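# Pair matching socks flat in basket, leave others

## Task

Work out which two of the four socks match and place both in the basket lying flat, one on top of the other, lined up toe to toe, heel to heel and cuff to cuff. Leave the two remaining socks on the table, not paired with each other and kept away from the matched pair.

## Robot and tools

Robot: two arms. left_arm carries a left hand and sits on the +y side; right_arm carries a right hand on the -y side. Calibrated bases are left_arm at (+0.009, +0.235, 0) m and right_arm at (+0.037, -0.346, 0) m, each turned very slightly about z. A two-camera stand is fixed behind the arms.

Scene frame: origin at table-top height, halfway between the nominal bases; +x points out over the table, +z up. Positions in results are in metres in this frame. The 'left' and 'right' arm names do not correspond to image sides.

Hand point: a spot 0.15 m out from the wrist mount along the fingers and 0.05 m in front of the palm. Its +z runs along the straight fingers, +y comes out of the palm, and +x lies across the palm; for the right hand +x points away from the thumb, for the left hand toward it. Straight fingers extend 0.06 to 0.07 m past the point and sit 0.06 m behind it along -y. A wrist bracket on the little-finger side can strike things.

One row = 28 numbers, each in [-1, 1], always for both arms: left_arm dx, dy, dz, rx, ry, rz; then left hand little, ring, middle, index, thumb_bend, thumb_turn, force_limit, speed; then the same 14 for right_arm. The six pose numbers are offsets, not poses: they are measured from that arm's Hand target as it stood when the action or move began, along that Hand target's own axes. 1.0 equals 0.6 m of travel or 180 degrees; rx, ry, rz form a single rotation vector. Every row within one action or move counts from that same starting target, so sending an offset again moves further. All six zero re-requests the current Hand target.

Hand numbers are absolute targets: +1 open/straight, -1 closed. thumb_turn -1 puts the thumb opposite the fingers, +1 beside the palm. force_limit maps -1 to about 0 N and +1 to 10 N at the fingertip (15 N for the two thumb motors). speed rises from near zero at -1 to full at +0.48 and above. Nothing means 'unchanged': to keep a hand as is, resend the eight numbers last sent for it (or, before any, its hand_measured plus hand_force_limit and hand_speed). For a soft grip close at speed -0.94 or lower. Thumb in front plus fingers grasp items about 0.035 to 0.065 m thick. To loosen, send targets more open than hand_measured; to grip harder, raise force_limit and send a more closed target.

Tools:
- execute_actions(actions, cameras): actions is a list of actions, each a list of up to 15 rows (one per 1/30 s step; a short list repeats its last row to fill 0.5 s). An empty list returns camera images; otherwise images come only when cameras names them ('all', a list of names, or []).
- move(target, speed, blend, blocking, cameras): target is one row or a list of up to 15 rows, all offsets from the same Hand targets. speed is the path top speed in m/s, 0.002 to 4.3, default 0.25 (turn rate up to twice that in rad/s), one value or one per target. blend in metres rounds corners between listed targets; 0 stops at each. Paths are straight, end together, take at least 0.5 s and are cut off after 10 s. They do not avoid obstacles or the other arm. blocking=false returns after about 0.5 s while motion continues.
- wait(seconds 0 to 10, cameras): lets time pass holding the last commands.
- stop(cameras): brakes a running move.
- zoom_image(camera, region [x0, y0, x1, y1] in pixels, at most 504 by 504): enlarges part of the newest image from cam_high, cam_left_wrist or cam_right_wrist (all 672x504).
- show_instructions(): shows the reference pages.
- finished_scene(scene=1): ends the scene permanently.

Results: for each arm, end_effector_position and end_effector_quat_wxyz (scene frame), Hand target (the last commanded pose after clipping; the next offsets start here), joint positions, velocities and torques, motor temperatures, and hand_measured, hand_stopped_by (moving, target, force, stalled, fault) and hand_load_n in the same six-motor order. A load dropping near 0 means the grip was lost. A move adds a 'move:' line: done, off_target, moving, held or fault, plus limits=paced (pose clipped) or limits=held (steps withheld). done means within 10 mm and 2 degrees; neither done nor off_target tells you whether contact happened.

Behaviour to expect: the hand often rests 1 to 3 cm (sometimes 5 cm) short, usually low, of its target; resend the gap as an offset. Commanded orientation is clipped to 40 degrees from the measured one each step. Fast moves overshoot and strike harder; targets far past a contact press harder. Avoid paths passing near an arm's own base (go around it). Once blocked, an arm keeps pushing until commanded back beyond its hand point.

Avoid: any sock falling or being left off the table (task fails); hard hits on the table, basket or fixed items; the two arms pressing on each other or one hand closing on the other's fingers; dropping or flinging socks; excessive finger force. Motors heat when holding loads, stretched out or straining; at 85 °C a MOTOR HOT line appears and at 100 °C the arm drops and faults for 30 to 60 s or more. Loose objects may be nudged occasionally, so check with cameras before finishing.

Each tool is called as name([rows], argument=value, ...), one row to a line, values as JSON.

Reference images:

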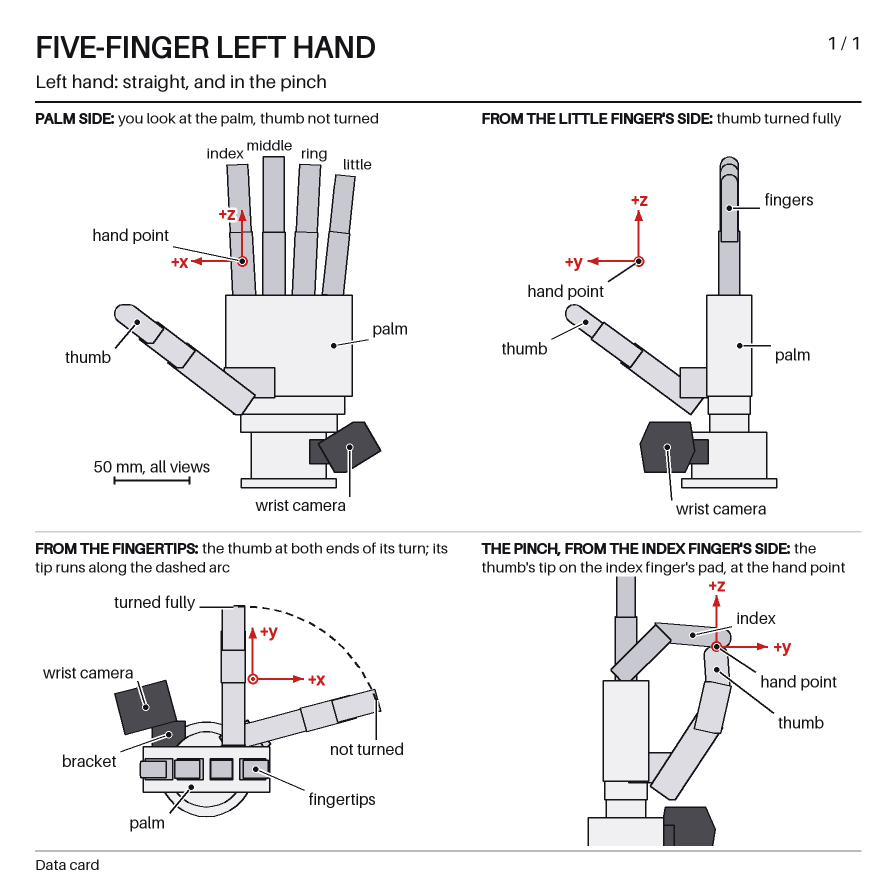

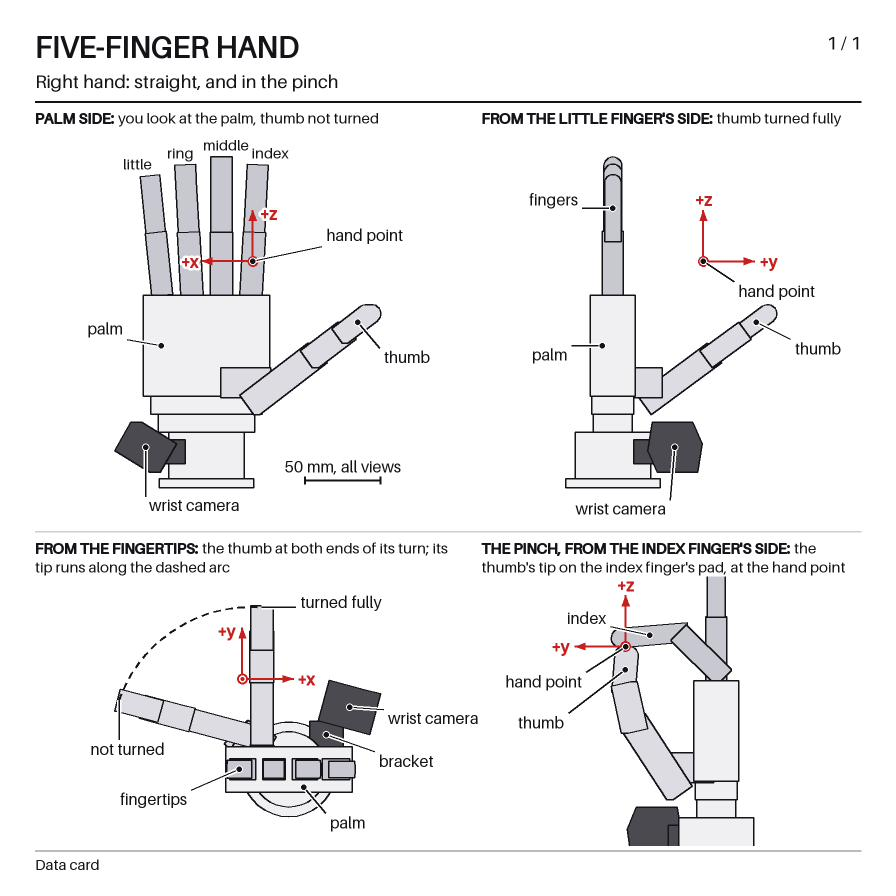

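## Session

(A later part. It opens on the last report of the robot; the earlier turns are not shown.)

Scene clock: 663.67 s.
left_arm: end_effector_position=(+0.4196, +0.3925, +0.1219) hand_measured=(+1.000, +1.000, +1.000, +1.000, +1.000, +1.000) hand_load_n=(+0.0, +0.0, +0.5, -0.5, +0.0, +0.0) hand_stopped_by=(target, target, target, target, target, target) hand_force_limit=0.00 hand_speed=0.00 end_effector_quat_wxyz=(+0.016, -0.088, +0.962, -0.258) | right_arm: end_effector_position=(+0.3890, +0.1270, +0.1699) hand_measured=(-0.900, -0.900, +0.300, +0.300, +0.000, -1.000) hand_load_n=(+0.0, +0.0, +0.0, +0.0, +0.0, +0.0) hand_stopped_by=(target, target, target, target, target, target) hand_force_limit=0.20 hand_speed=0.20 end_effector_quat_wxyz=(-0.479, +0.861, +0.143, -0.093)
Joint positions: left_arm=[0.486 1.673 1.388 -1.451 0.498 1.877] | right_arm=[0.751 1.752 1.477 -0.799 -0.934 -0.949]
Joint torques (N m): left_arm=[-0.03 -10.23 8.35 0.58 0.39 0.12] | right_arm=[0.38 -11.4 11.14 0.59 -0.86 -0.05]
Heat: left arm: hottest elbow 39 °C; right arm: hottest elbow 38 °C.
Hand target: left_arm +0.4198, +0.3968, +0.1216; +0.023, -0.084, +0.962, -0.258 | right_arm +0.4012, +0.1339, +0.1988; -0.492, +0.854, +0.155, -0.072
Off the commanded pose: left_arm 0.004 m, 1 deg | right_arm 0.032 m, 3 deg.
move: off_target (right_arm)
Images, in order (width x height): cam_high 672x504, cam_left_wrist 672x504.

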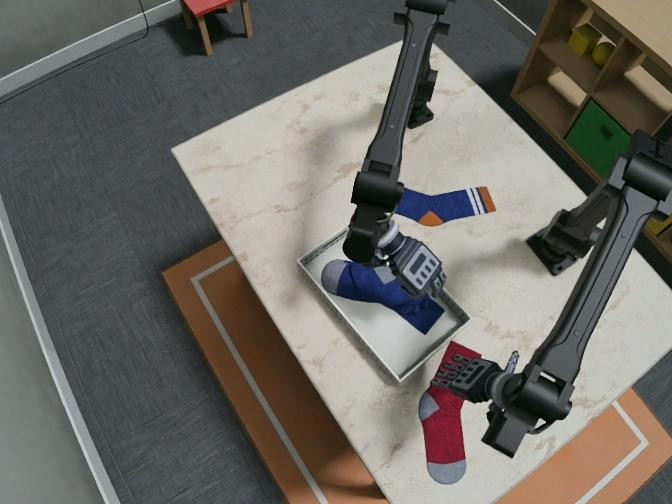

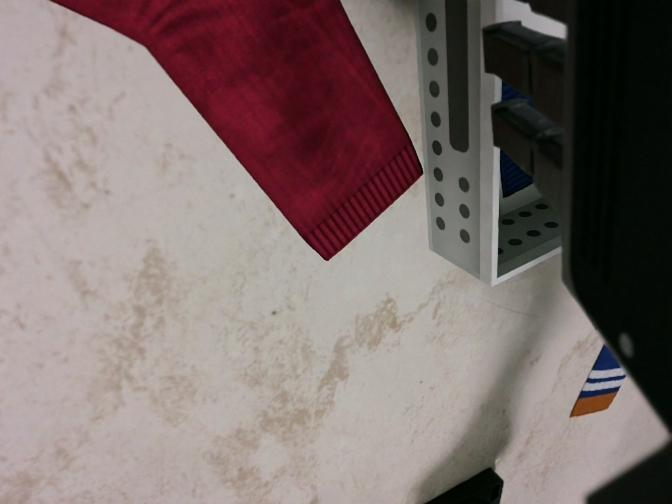

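move(target=[0.0197,0.0613,0.0993,0,0,0,1,1,1,1,1,1,0,0,0,0,0,0,0,0,-0.9,-0.9,0.3,0.3,0,-1,0.2,0.2], speed=0.1, cameras=["cam_left_wrist","cam_high"])

Scene clock: 665.23 s.
left_arm: end_effector_position=(+0.4081, +0.3925, +0.0529) hand_measured=(+1.000, +1.000, +1.000, +1.000, +1.000, +1.000) hand_load_n=(+0.0, +0.0, +0.0, +0.0, +0.0, +0.0) hand_stopped_by=(target, target, target, target, target, target) hand_force_limit=0.00 hand_speed=0.00 end_effector_quat_wxyz=(+0.018, -0.088, +0.962, -0.258) | right_arm: end_effector_position=(+0.3890, +0.1270, +0.1699) hand_measured=(-0.900, -0.900, +0.300, +0.300, +0.000, -1.000) hand_load_n=(+0.0, +0.0, +0.0, +0.0, +0.0, +0.0) hand_stopped_by=(target, target, target, target, target, target) hand_force_limit=0.20 hand_speed=0.20 end_effector_quat_wxyz=(-0.479, +0.861, +0.143, -0.093)
Joint positions: left_arm=[0.497 1.714 1.247 -1.272 0.498 1.89] | right_arm=[0.751 1.752 1.477 -0.799 -0.934 -0.949]
Joint torques (N m): left_arm=[0.62 -10.34 7.72 0.55 0.32 0.13] | right_arm=[0.5 -11.52 11.28 0.66 -0.86 -0.05]
Heat: left arm: hottest elbow 39 °C; right arm: hottest elbow 39 °C.
Hand target: left_arm +0.4080, +0.3969, +0.0515; +0.023, -0.084, +0.962, -0.258 | right_arm +0.4012, +0.1339, +0.1988; -0.492, +0.854, +0.155, -0.072
Off the commanded pose: left_arm 0.005 m, 1 deg | right_arm 0.032 m, 3 deg.
move: off_target (right_arm)
Images, in order (width x height): cam_high 672x504, cam_left_wrist 672x504.

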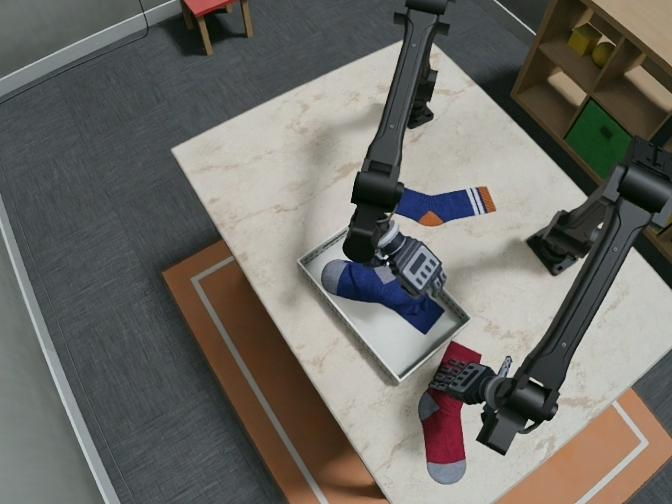

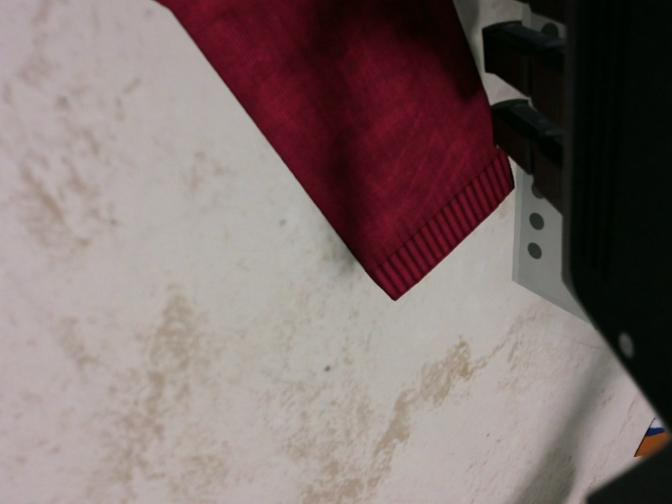

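move(target=[0.0191,-0.0938,0.0541,0,0,0,1,1,1,1,1,1,0,0,0,0,0,0,0,0,-0.9,-0.9,0.3,0.3,0,-1,0.2,0.2], speed=0.05, cameras=["cam_left_wrist","cam_high"])

Scene clock: 667.33 s.
left_arm: end_effector_position=(+0.4076, +0.3351, +0.0463) hand_measured=(+1.000, +1.000, +1.000, +1.000, +1.000, +1.000) hand_load_n=(+0.0, +0.0, +0.0, +0.0, +0.0, +0.0) hand_stopped_by=(target, target, target, target, target, target) hand_force_limit=0.00 hand_speed=0.00 end_effector_quat_wxyz=(+0.017, -0.082, +0.962, -0.258) | right_arm: end_effector_position=(+0.3890, +0.1270, +0.1699) hand_measured=(-0.900, -0.900, +0.300, +0.300, +0.000, -1.000) hand_load_n=(+0.0, +0.0, +0.0, +0.0, +0.0, +0.0) hand_stopped_by=(target, target, target, target, target, target) hand_force_limit=0.20 hand_speed=0.20 end_effector_quat_wxyz=(-0.479, +0.861, +0.143, -0.093)
Joint positions: left_arm=[0.382 1.658 1.155 -1.179 0.513 1.773] | right_arm=[0.751 1.752 1.477 -0.799 -0.934 -0.949]
Joint torques (N m): left_arm=[-1.14 -10.4 7.36 0.62 0.43 -0.18] | right_arm=[0.44 -11.4 11.19 0.62 -0.86 -0.06]
Heat: left arm: hottest elbow 39 °C; right arm: hottest elbow 39 °C.
Hand target: left_arm +0.4080, +0.3310, +0.0516; +0.023, -0.084, +0.962, -0.258 | right_arm +0.4012, +0.1339, +0.1988; -0.492, +0.854, +0.155, -0.072
Off the commanded pose: left_arm 0.007 m, 1 deg | right_arm 0.032 m, 3 deg.
move: off_target (right_arm)
Images, in order (width x height): cam_high 672x504, cam_left_wrist 672x504.

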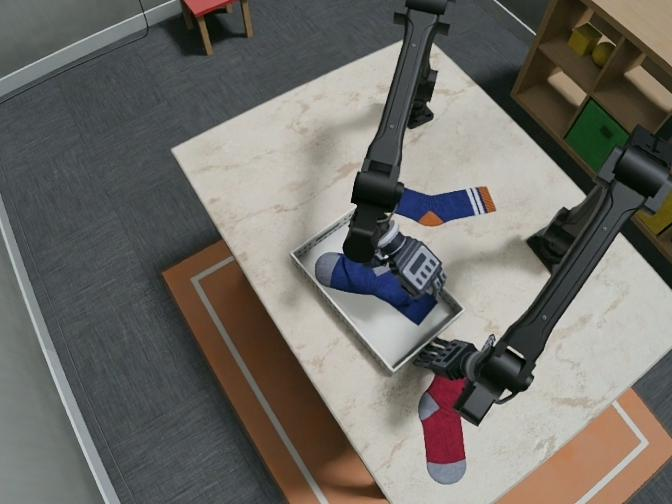

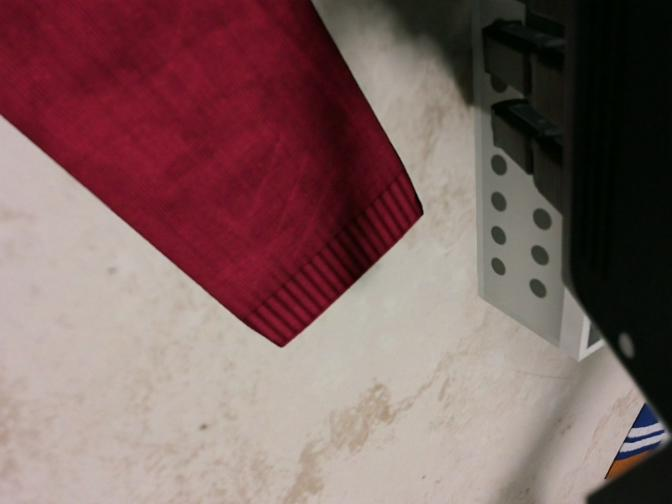

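move(target=[0.0064,-0.0313,0.018,0,0,0,1,1,1,1,1,1,0,0,0,0,0,0,0,0,-0.9,-0.9,0.3,0.3,0,-1,0.2,0.2], speed=0.05, cameras=["cam_left_wrist","cam_high"])

Scene clock: 668.50 s.
left_arm: end_effector_position=(+0.4075, +0.3130, +0.0460) hand_measured=(+1.000, +1.000, +1.000, +1.000, +1.000, +1.000) hand_load_n=(+0.0, +0.0, +0.0, +0.0, +0.0, -0.5) hand_stopped_by=(target, target, target, target, target, target) hand_force_limit=0.00 hand_speed=0.00 end_effector_quat_wxyz=(+0.016, -0.082, +0.963, -0.258) | right_arm: end_effector_position=(+0.3890, +0.1270, +0.1699) hand_measured=(-0.900, -0.900, +0.300, +0.300, +0.000, -1.000) hand_load_n=(+0.0, +0.0, +0.0, -0.5, +0.0, +0.0) hand_stopped_by=(target, target, target, target, target, target) hand_force_limit=0.20 hand_speed=0.20 end_effector_quat_wxyz=(-0.479, +0.861, +0.143, -0.093)
Joint positions: left_arm=[0.334 1.638 1.129 -1.147 0.516 1.719] | right_arm=[0.751 1.752 1.477 -0.799 -0.934 -0.949]
Joint torques (N m): left_arm=[-1.08 -10.29 7.42 0.72 0.4 -0.17] | right_arm=[0.79 -11.58 11.15 0.65 -0.84 -0.11]
Heat: left arm: hottest elbow 39 °C; right arm: hottest elbow 39 °C.
Hand target: left_arm +0.4079, +0.3090, +0.0515; +0.023, -0.084, +0.962, -0.258 | right_arm +0.4012, +0.1339, +0.1988; -0.492, +0.854, +0.155, -0.072
Off the commanded pose: left_arm 0.007 m, 1 deg | right_arm 0.032 m, 3 deg.
move: off_target (right_arm)
Images, in order (width x height): cam_high 672x504, cam_left_wrist 672x504.

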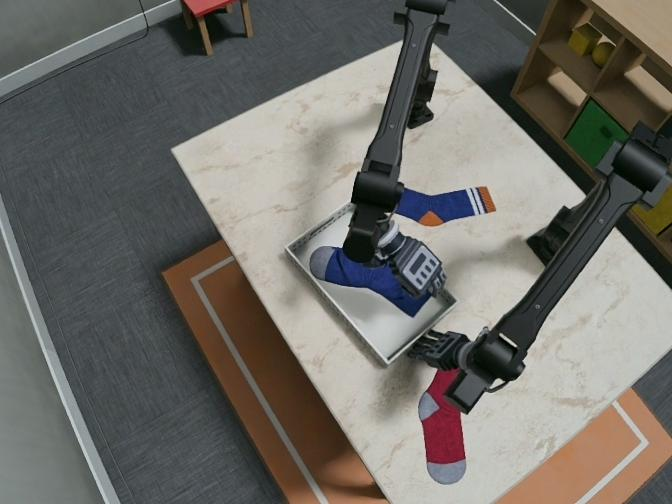

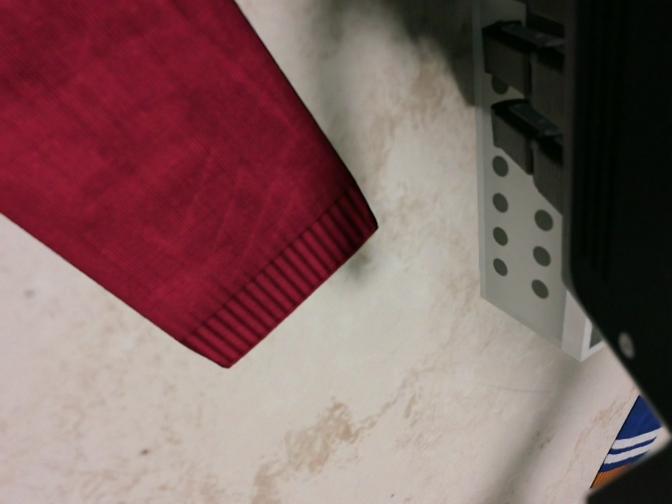

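move([
  [-0.0058,0.0284,-0.0164,0,0,0,1,1,1,1,1,1,0,0,0,0,0,0,0,0,-0.9,-0.9,0.3,0.3,0,-1,0.2,0.2],
  [-0.0087,-0.124,-0.3133,0,0,0,1,1,1,1,1,1,0,0,-0.0357,0.0499,-0.2531,0,0.077,0.0444,-0.9,-0.9,0.3,0.3,0,-1,0.2,0.2],
], speed=[0.1,0.2], cameras=["cam_left_wrist","cam_high","cam_right_wrist"])

Scene clock: 671.03 s.
left_arm: end_effector_position=(+0.3952, +0.3294, +0.2303) hand_measured=(+1.000, +1.000, +1.000, +1.000, +1.000, +1.000) hand_load_n=(+0.0, +0.0, +0.0, +0.0, +0.0, +0.0) hand_stopped_by=(target, target, target, target, target, target) hand_force_limit=0.00 hand_speed=0.00 end_effector_quat_wxyz=(+0.001, -0.094, +0.960, -0.262) | right_arm: end_effector_position=(+0.4330, -0.0106, +0.2445) hand_measured=(-0.900, -0.900, +0.300, +0.300, +0.000, -1.000) hand_load_n=(+0.0, +0.0, +0.0, +0.0, +0.0, +0.0) hand_stopped_by=(target, target, target, target, target, target) hand_force_limit=0.20 hand_speed=0.20 end_effector_quat_wxyz=(-0.501, +0.865, +0.039, +0.001)
Joint positions: left_arm=[0.38 1.521 1.489 -1.677 0.514 1.752] | right_arm=[0.49 1.481 1.331 -0.834 -0.929 -0.925]
Joint torques (N m): left_arm=[0.56 -9.58 13.94 0.08 0.23 0.11] | right_arm=[0.79 -9 7.84 0.87 -0.7 0.06]
Heat: left arm: hottest elbow 39 °C; right arm: hottest elbow 39 °C.
Hand target: left_arm +0.4077, +0.3387, +0.2516; +0.023, -0.084, +0.962, -0.258 | right_arm +0.4289, -0.0115, +0.2493; -0.501, +0.865, +0.035, -0.003
Off the commanded pose: left_arm 0.026 m, 3 deg | right_arm 0.006 m, 1 deg.
joint sent to its limit (left arm) — joint 4 (wrist pitch), lower limit. The joint targets still meet the commanded pose.
move: off_target (left_arm)

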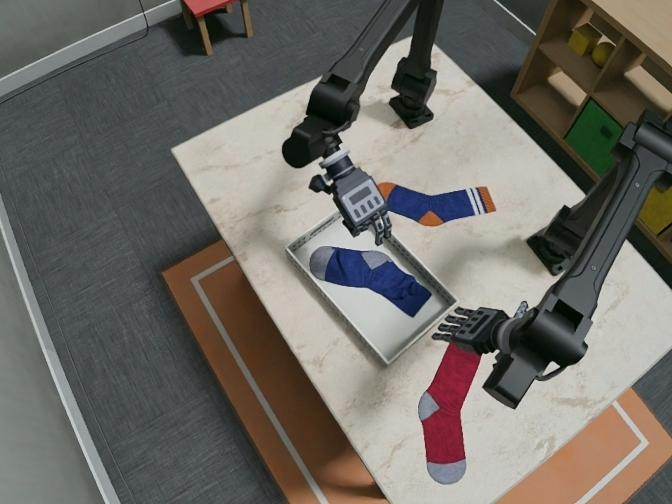

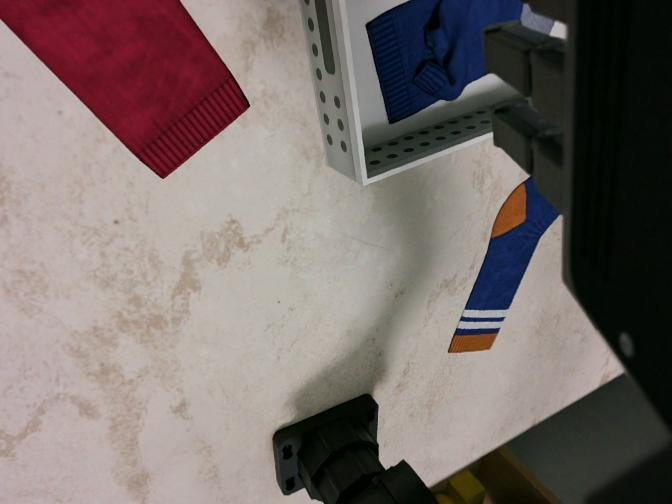

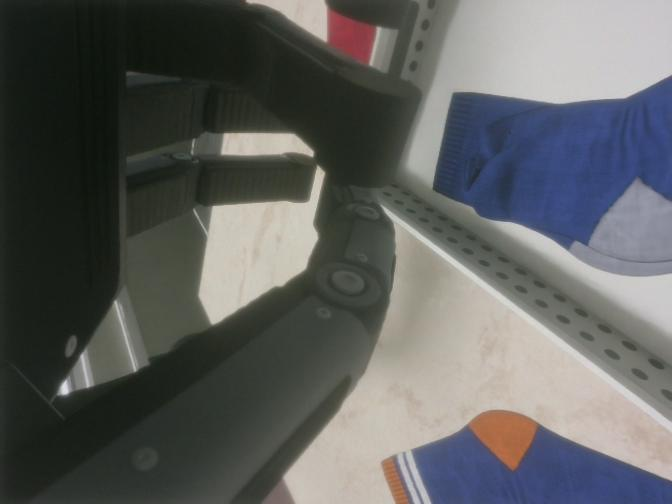

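zoom_image(camera="cam_right_wrist", region=[410, 60, 660, 290])

zoom_image(camera="cam_high", region=[280, 220, 480, 370])

zoom_image(camera="cam_left_wrist", region=[340, 0, 560, 160])

Scaled by 2.016.

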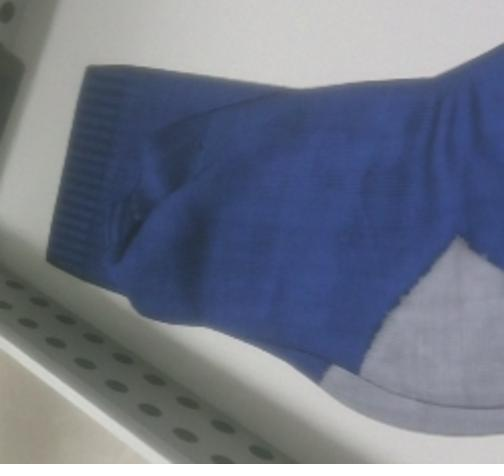

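Scaled by 2.520.

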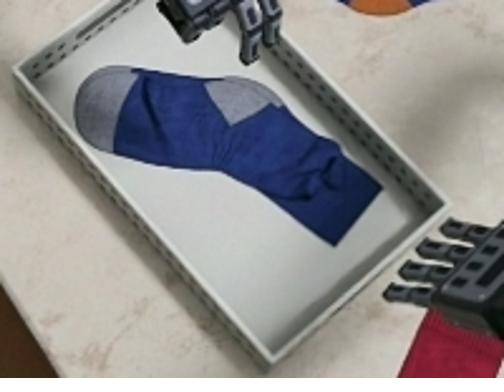

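Scaled by 2.291.

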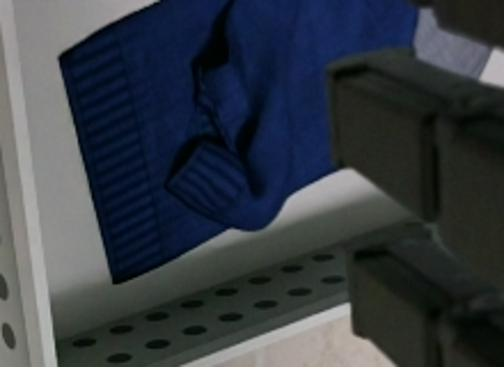

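move(target=[0.0897,-0.0183,0.2548,0,0,0,1,1,1,1,1,1,0,0,0,0,0,0,0,0,-0.9,-0.9,0.3,0.3,0,-1,0.2,0.2], speed=0.15, cameras=["cam_left_wrist"])

Scene clock: 674.80 s.
left_arm: end_effector_position=(+0.3689, +0.2470, +0.1197) hand_measured=(+1.000, +1.000, +1.000, +1.000, +1.000, +1.000) hand_load_n=(+0.0, +0.0, +0.0, +0.0, +0.0, +0.0) hand_stopped_by=(target, target, target, target, target, target) hand_force_limit=0.00 hand_speed=0.00 end_effector_quat_wxyz=(+0.014, -0.081, +0.963, -0.258) | right_arm: end_effector_position=(+0.4330, -0.0106, +0.2445) hand_measured=(-0.900, -0.900, +0.300, +0.300, +0.000, -1.000) hand_load_n=(+0.0, +0.0, +0.0, +0.0, +0.0, +0.0) hand_stopped_by=(target, target, target, target, target, target) hand_force_limit=0.20 hand_speed=0.20 end_effector_quat_wxyz=(-0.501, +0.865, +0.039, +0.001)
Joint positions: left_arm=[0.2 1.414 1.084 -1.253 0.522 1.568] | right_arm=[0.49 1.481 1.331 -0.834 -0.929 -0.925]
Joint torques (N m): left_arm=[-0.91 -8.29 8.73 0.88 0.35 -0.2] | right_arm=[1.14 -8.12 7.82 0.64 -0.74 0.08]
Heat: left arm: hottest elbow 39 °C; right arm: hottest elbow 39 °C.
Hand target: left_arm +0.3698, +0.2449, +0.1247; +0.023, -0.084, +0.962, -0.258 | right_arm +0.4289, -0.0115, +0.2493; -0.501, +0.865, +0.035, -0.003
Off the commanded pose: left_arm 0.005 m, 1 deg | right_arm 0.006 m, 1 deg.
move: done
Images, in order (width x height): cam_left_wrist 672x504.

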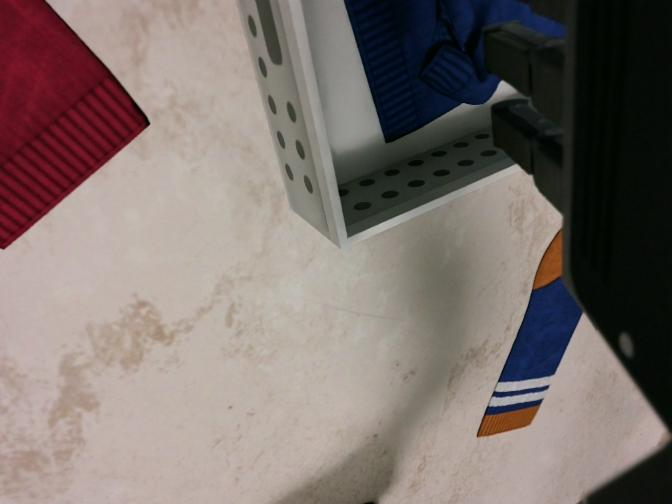

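zoom_image(camera="cam_left_wrist", region=[340, 0, 520, 150])

Scaled by 2.800.

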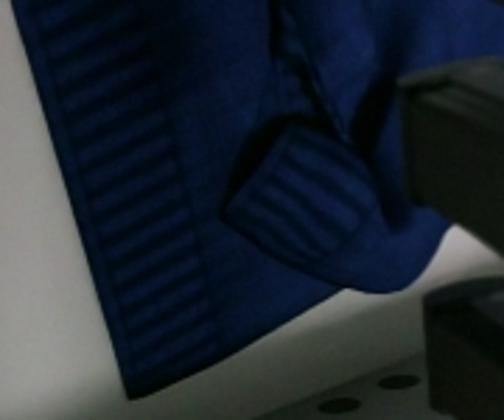

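move(target=[0.0192,-0.0922,-0.0142,0.1667,0,0,-0.9,-0.9,0.3,0.3,0,-1,0.2,0.2,-0.0228,0.2197,0.0506,-0.1667,0,0,-0.9,-0.9,1,1,0,-1,0.2,0.2], speed=0.15, cameras=["cam_left_wrist","cam_right_wrist","cam_high"])

Scene clock: 681.57 s.
left_arm: end_effector_position=(+0.3679, +0.1976, +0.1627) hand_measured=(-0.900, -0.900, +0.300, +0.300, +0.000, -1.000) hand_load_n=(+0.0, +0.0, +0.0, +0.0, +0.0, +0.0) hand_stopped_by=(target, target, target, target, target, target) hand_force_limit=0.20 hand_speed=0.20 end_effector_quat_wxyz=(+0.045, -0.074, +0.864, -0.495) | right_arm: end_effector_position=(+0.4245, -0.0527, +0.1201) hand_measured=(-0.900, -0.900, +1.000, +1.000, +0.000, -1.000) hand_load_n=(+0.0, +0.0, +0.0, +0.0, +0.0, +0.0) hand_stopped_by=(target, target, target, target, target, target) hand_force_limit=0.20 hand_speed=0.20 end_effector_quat_wxyz=(-0.264, +0.964, +0.026, +0.010)
Joint positions: left_arm=[0.317 1.42 1.075 -1.398 1.033 1.777] | right_arm=[0.595 1.592 1.277 -0.956 -0.449 -1.016]
Joint torques (N m): left_arm=[0.5 -6.48 7.97 -0.08 0.7 0.15] | right_arm=[1.32 -8.47 7.32 0.43 -0.28 -0.14]
Heat: left arm: hottest elbow 39 °C; right arm: hottest elbow 39 °C.
Hand target: left_arm +0.3659, +0.2000, +0.1596; +0.044, -0.075, +0.863, -0.498 | right_arm +0.4215, -0.0513, +0.1195; -0.260, +0.965, +0.034, +0.006
Off the commanded pose: left_arm 0.004 m, 0 deg | right_arm 0.003 m, 1 deg.
move: done

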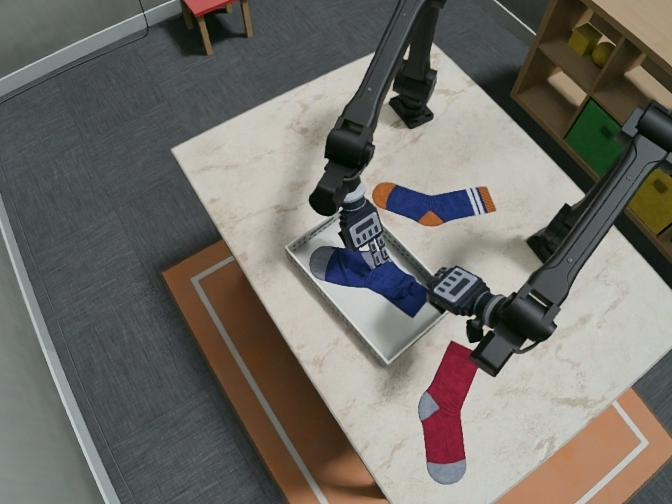

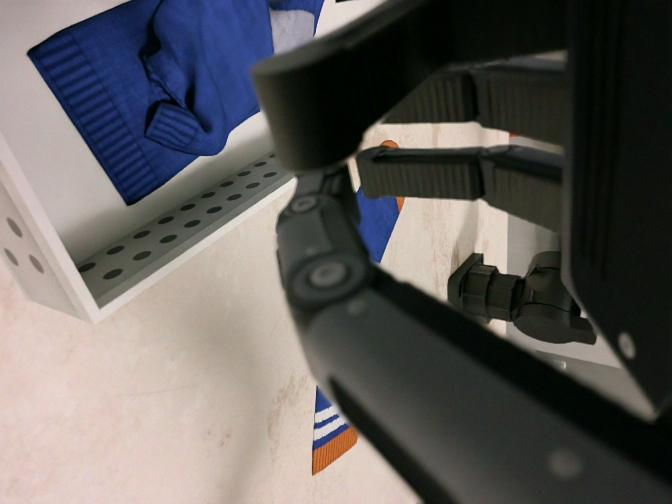

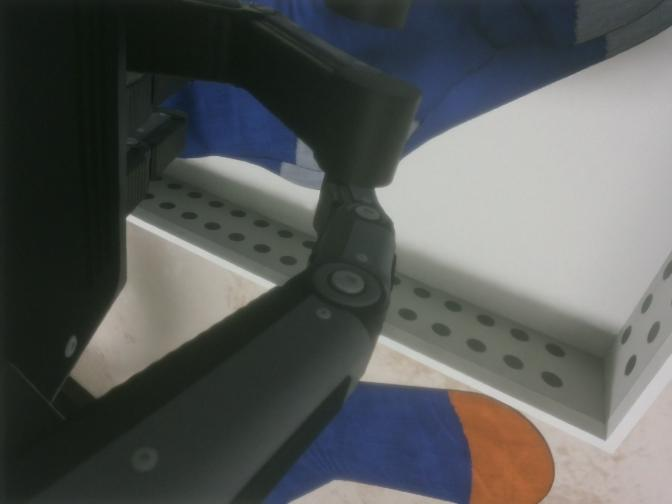

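zoom_image(camera="cam_left_wrist", region=[20, 0, 300, 220])

Scaled by 1.800.

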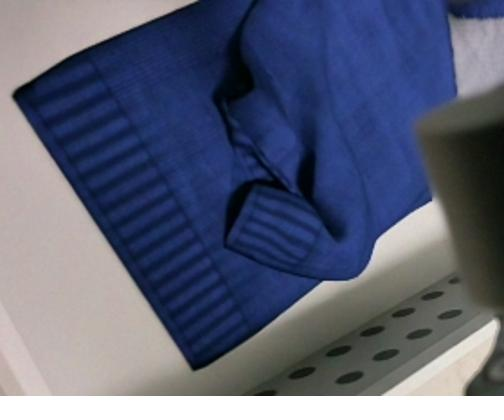

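move(target=[0.0147,0.0893,0.181,0,0,0,-0.9,-0.9,0,0,0,-1,-0.2,-0.3,0,0.0646,0.1119,0,0,0,-0.9,-0.9,1,1,0,-1,0.2,0.2], speed=0.08, cameras=["cam_left_wrist","cam_right_wrist"])

Scene clock: 703.47 s.
left_arm: end_effector_position=(+0.3711, +0.1349, +0.0610) hand_measured=(-0.900, -0.900, +0.000, +0.000, +0.000, -1.000) hand_load_n=(+0.0, +0.0, +0.0, +0.0, +0.5, +0.0) hand_stopped_by=(target, target, target, target, target, target) hand_force_limit=-0.20 hand_speed=-0.30 end_effector_quat_wxyz=(+0.049, -0.071, +0.863, -0.498) | right_arm: end_effector_position=(+0.4234, -0.0530, +0.0542) hand_measured=(-0.900, -0.900, +1.000, +1.000, +0.000, -1.000) hand_load_n=(+0.0, +0.0, +0.0, +0.0, +0.0, +0.0) hand_stopped_by=(target, target, target, target, target, target) hand_force_limit=0.20 hand_speed=0.20 end_effector_quat_wxyz=(-0.263, +0.964, +0.027, +0.007)
Joint positions: left_arm=[0.154 1.481 0.835 -0.813 1.045 1.456] | right_arm=[0.595 1.661 1.177 -0.793 -0.451 -1.018]
Joint torques (N m): left_arm=[-0.85 -6.53 7.24 1.14 0.5 -0.18] | right_arm=[1.44 -6.95 6.02 1.85 -0.28 -0.15]
Heat: left arm: hottest elbow 38 °C; right arm: hottest elbow 37 °C.
Hand target: left_arm +0.3690, +0.1321, +0.0590; +0.044, -0.075, +0.863, -0.498 | right_arm +0.4238, -0.0511, +0.0420; -0.260, +0.965, +0.034, +0.006
Off the commanded pose: left_arm 0.004 m, 1 deg | right_arm 0.012 m, 1 deg.
move: off_target (right_arm)
Images, in order (width x height): cam_left_wrist 672x504, cam_right_wrist 672x504.

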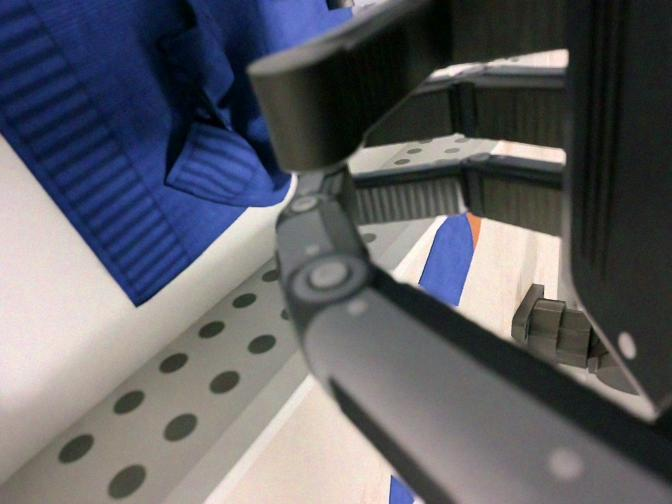

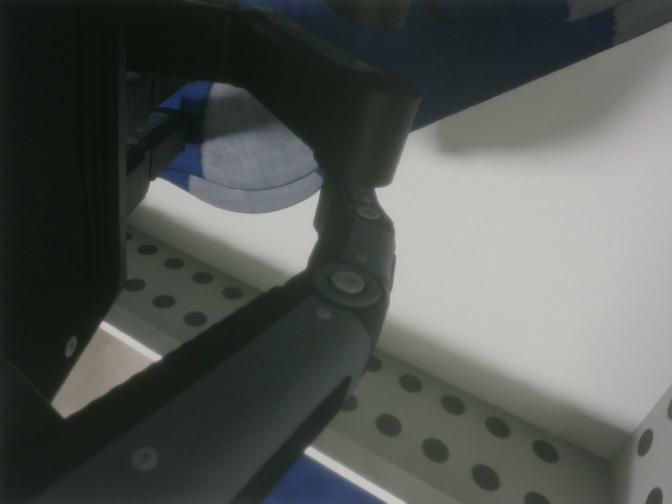

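zoom_image(camera="cam_left_wrist", region=[100, 60, 380, 320])

Scaled by 1.800.

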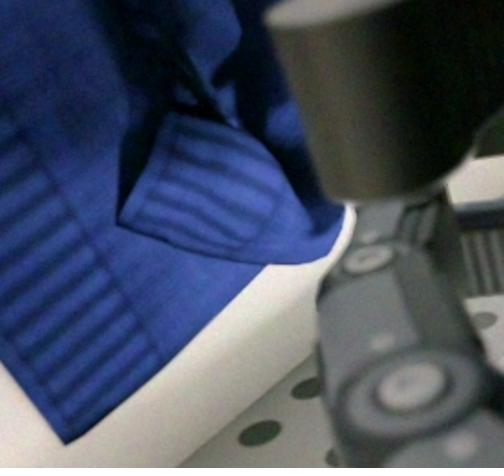

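wait(seconds=0.1, cameras=["cam_high"])

zoom_image(camera="cam_high", region=[280, 220, 480, 370])

Scene clock: 704.20 s.
left_arm: end_effector_position=(+0.3711, +0.1349, +0.0611) hand_measured=(-0.900, -0.900, +0.000, +0.000, +0.000, -1.000) hand_load_n=(+0.0, +0.0, +0.0, +0.0, +0.0, +0.0) hand_stopped_by=(target, target, target, target, target, target) hand_force_limit=-0.20 hand_speed=-0.30 end_effector_quat_wxyz=(+0.048, -0.071, +0.863, -0.498) | right_arm: end_effector_position=(+0.4234, -0.0530, +0.0542) hand_measured=(-0.900, -0.900, +1.000, +1.000, +0.000, -1.000) hand_load_n=(+0.5, +0.0, +0.0, +0.0, +0.0, +0.0) hand_stopped_by=(target, target, target, target, target, target) hand_force_limit=0.20 hand_speed=0.20 end_effector_quat_wxyz=(-0.263, +0.964, +0.027, +0.007)
Joint positions: left_arm=[0.154 1.481 0.835 -0.813 1.045 1.455] | right_arm=[0.595 1.661 1.177 -0.793 -0.451 -1.018]
Joint torques (N m): left_arm=[-1.08 -6.59 7.28 1.18 0.57 -0.23] | right_arm=[0.91 -7.36 6 1.89 -0.23 -0.15]
Heat: left arm: hottest elbow 38 °C; right arm: hottest elbow 37 °C.
Hand target: left_arm +0.3690, +0.1321, +0.0590; +0.044, -0.075, +0.863, -0.498 | right_arm +0.4238, -0.0511, +0.0420; -0.260, +0.965, +0.034, +0.006
Off the commanded pose: left_arm 0.004 m, 1 deg | right_arm 0.012 m, 1 deg.
wait: 0.10 s; at rest from the start
Images, in order (width x height): cam_high 672x504.

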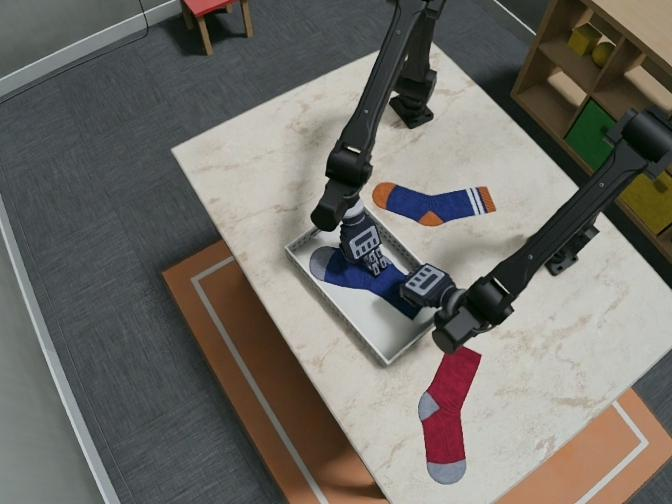

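Scaled by 2.520.

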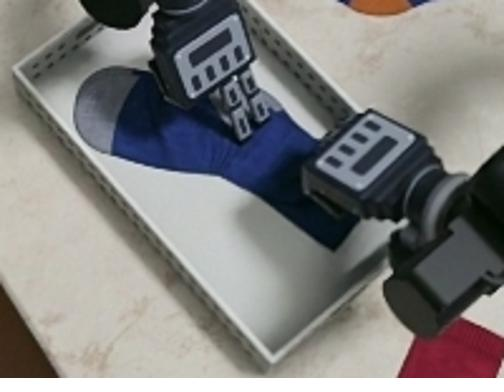

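move(target=[0,0.0303,0.0175,0,0,0,-0.9,-0.9,0,0,0,-1,-0.2,-0.3,0,0,0,0,0,0,-0.9,-0.9,1,1,0,-1,0.2,0.2], speed=0.08, cameras=["cam_left_wrist","cam_high"])

zoom_image(camera="cam_left_wrist", region=[100, 60, 380, 320])

Scene clock: 705.53 s.
left_arm: end_effector_position=(+0.3710, +0.1350, +0.0399) hand_measured=(-0.900, -0.900, +0.000, +0.000, +0.000, -1.000) hand_load_n=(+0.0, +0.0, +0.0, +0.0, +0.0, +0.0) hand_stopped_by=(target, target, target, target, target, target) hand_force_limit=-0.20 hand_speed=-0.30 end_effector_quat_wxyz=(+0.048, -0.072, +0.863, -0.498) | right_arm: end_effector_position=(+0.4234, -0.0530, +0.0542) hand_measured=(-0.900, -0.900, +1.000, +1.000, +0.000, -1.000) hand_load_n=(+0.0, +0.0, +0.0, +0.0, +0.0, +0.0) hand_stopped_by=(target, target, target, target, target, target) hand_force_limit=0.20 hand_speed=0.20 end_effector_quat_wxyz=(-0.263, +0.964, +0.027, +0.007)
Joint positions: left_arm=[0.154 1.522 0.811 -0.748 1.044 1.455] | right_arm=[0.595 1.661 1.177 -0.793 -0.451 -1.018]
Joint torques (N m): left_arm=[-0.56 -7.59 6.95 1.18 0.53 -0.17] | right_arm=[1.38 -7.24 6.05 1.87 -0.25 -0.14]
Heat: left arm: hottest elbow 38 °C; right arm: hottest elbow 37 °C.
Hand target: left_arm +0.3690, +0.1322, +0.0379; +0.044, -0.075, +0.863, -0.498 | right_arm +0.4238, -0.0511, +0.0420; -0.260, +0.965, +0.034, +0.006
Off the commanded pose: left_arm 0.004 m, 1 deg | right_arm 0.012 m, 1 deg.
move: off_target (right_arm)
Images, in order (width x height): cam_high 672x504, cam_left_wrist 672x504.

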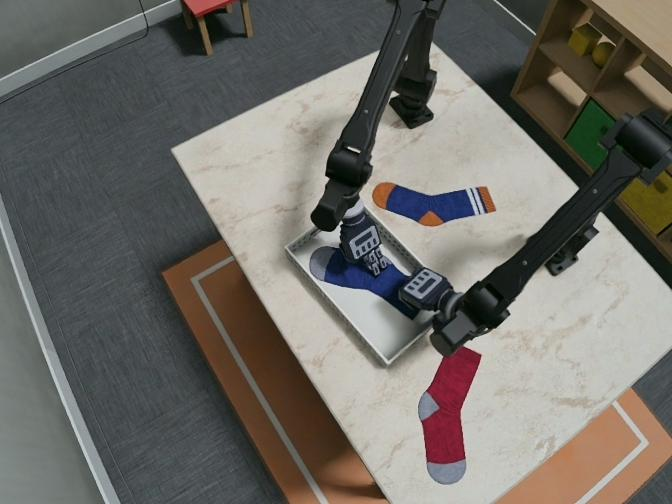

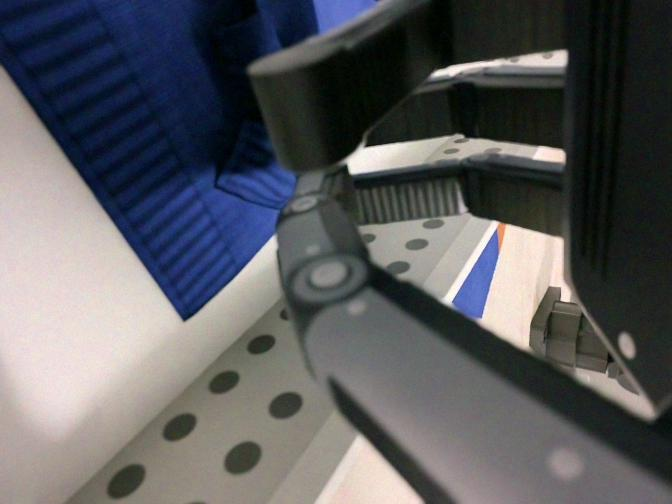

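Scaled by 1.800.

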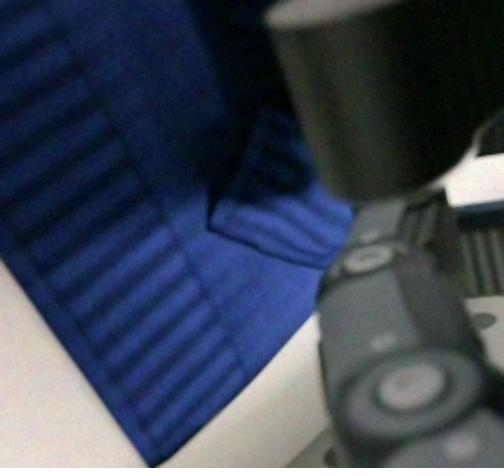

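move(target=[-0.0108,0.0067,-0.0115,0,0,0,-0.9,-0.9,1,0,0,-1,-0.2,-0.3,0,0,0,0,0,0,-0.9,-0.9,1,1,0,-1,0.2,0.2], speed=0.08, cameras=["cam_left_wrist"])

zoom_image(camera="cam_left_wrist", region=[100, 60, 380, 320])

Scene clock: 707.67 s.
left_arm: end_effector_position=(+0.3651, +0.1367, +0.0346) hand_measured=(-0.900, -0.900, +1.000, +0.000, +0.000, -1.000) hand_load_n=(+0.5, +0.0, +0.0, +0.0, +0.0, +0.0) hand_stopped_by=(target, target, target, target, target, target) hand_force_limit=-0.20 hand_speed=-0.30 end_effector_quat_wxyz=(+0.034, -0.080, +0.863, -0.498) | right_arm: end_effector_position=(+0.4234, -0.0530, +0.0542) hand_measured=(-0.900, -0.900, +1.000, +1.000, +0.000, -1.000) hand_load_n=(+0.0, +0.0, +0.0, +0.0, +0.0, +0.0) hand_stopped_by=(target, target, target, target, target, target) hand_force_limit=0.20 hand_speed=0.20 end_effector_quat_wxyz=(-0.263, +0.964, +0.027, +0.007)
Joint positions: left_arm=[0.16 1.538 0.811 -0.773 1.044 1.466] | right_arm=[0.595 1.661 1.177 -0.793 -0.451 -1.018]
Joint torques (N m): left_arm=[-0.15 -7.06 8.81 0.43 0.63 0.15] | right_arm=[1.03 -7.59 6.16 1.94 -0.24 -0.12]
Heat: left arm: hottest elbow 37 °C; right arm: hottest elbow 37 °C.
Hand target: left_arm +0.3740, +0.1413, +0.0379; +0.044, -0.075, +0.863, -0.498 | right_arm +0.4238, -0.0511, +0.0420; -0.260, +0.965, +0.034, +0.006
Off the commanded pose: left_arm 0.011 m, 1 deg | right_arm 0.012 m, 1 deg.
move: off_target (left_arm, right_arm)
Images, in order (width x height): cam_left_wrist 672x504.

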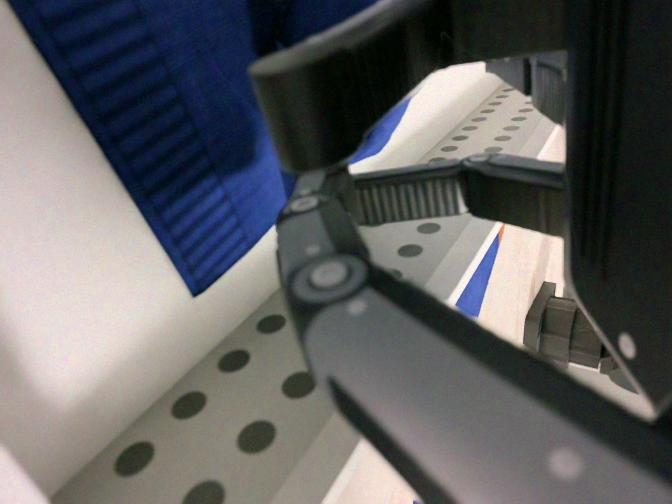

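Scaled by 1.800.

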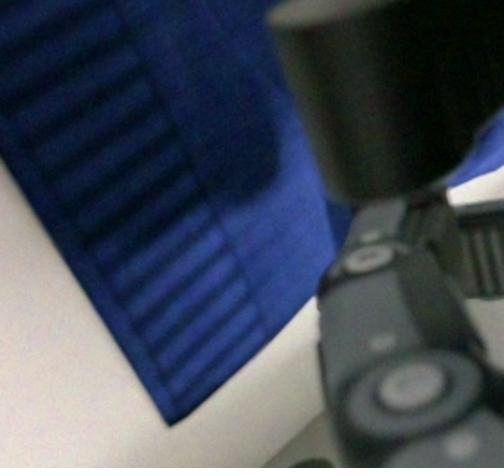

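move(target=[0,-0.13,-0.075,0,0,0,-0.9,-0.9,1,0,0,-1,-0.2,-0.3,0,0,0,0,0,0,-0.9,-0.9,1,1,0,-1,0.2,0.2], speed=0.1, cameras=["cam_left_wrist","cam_right_wrist"])

zoom_image(camera="cam_left_wrist", region=[20, 0, 300, 220])

Scene clock: 709.47 s.
left_arm: end_effector_position=(+0.3506, +0.1350, +0.1083) hand_measured=(-0.900, -0.900, +1.000, +0.000, +0.000, -1.000) hand_load_n=(+0.0, +0.0, +0.0, +0.0, +0.0, +0.0) hand_stopped_by=(target, target, target, target, target, target) hand_force_limit=-0.20 hand_speed=-0.30 end_effector_quat_wxyz=(+0.013, -0.092, +0.862, -0.499) | right_arm: end_effector_position=(+0.4234, -0.0530, +0.0542) hand_measured=(-0.900, -0.900, +1.000, +1.000, +0.000, -1.000) hand_load_n=(+0.0, +0.5, +0.0, +0.0, +0.0, +0.0) hand_stopped_by=(target, target, target, target, target, target) hand_force_limit=0.20 hand_speed=0.20 end_effector_quat_wxyz=(-0.263, +0.964, +0.027, +0.007)
Joint positions: left_arm=[0.16 1.402 0.894 -1.042 1.044 1.467] | right_arm=[0.595 1.661 1.177 -0.793 -0.451 -1.018]
Joint torques (N m): left_arm=[0.44 -7.82 13 0.16 0.62 0.12] | right_arm=[1.55 -7.36 5.98 1.94 -0.23 -0.15]
Heat: left arm: hottest elbow 37 °C; right arm: hottest elbow 37 °C.
Hand target: left_arm +0.3739, +0.1412, +0.1280; +0.044, -0.075, +0.863, -0.498 | right_arm +0.4238, -0.0511, +0.0420; -0.260, +0.965, +0.034, +0.006
Off the commanded pose: left_arm 0.031 m, 4 deg | right_arm 0.012 m, 1 deg.
move: off_target (left_arm, right_arm)
Images, in order (width x height): cam_left_wrist 672x504, cam_right_wrist 672x504.

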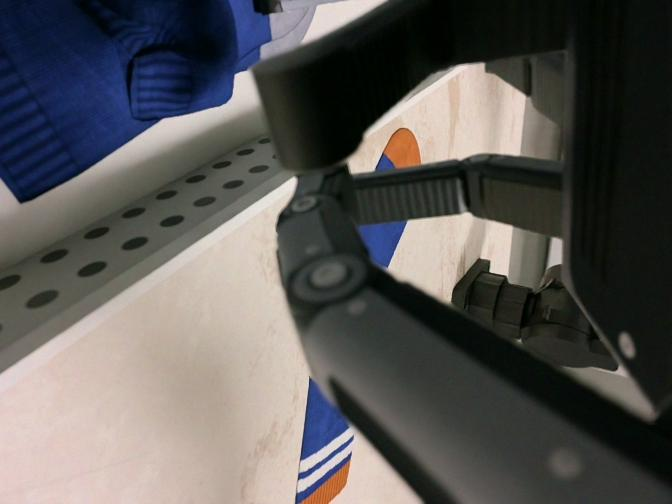

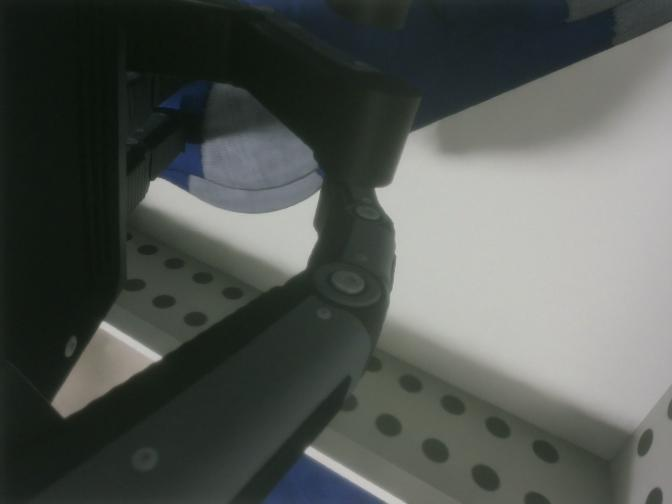

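Scaled by 1.800.

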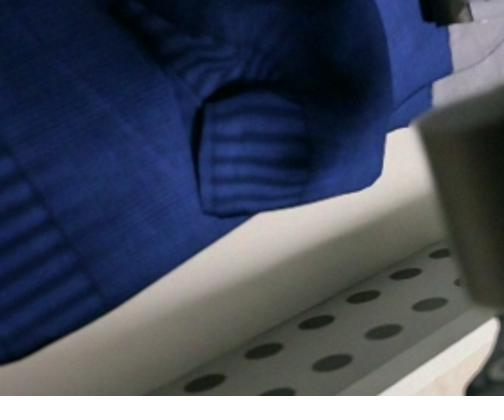

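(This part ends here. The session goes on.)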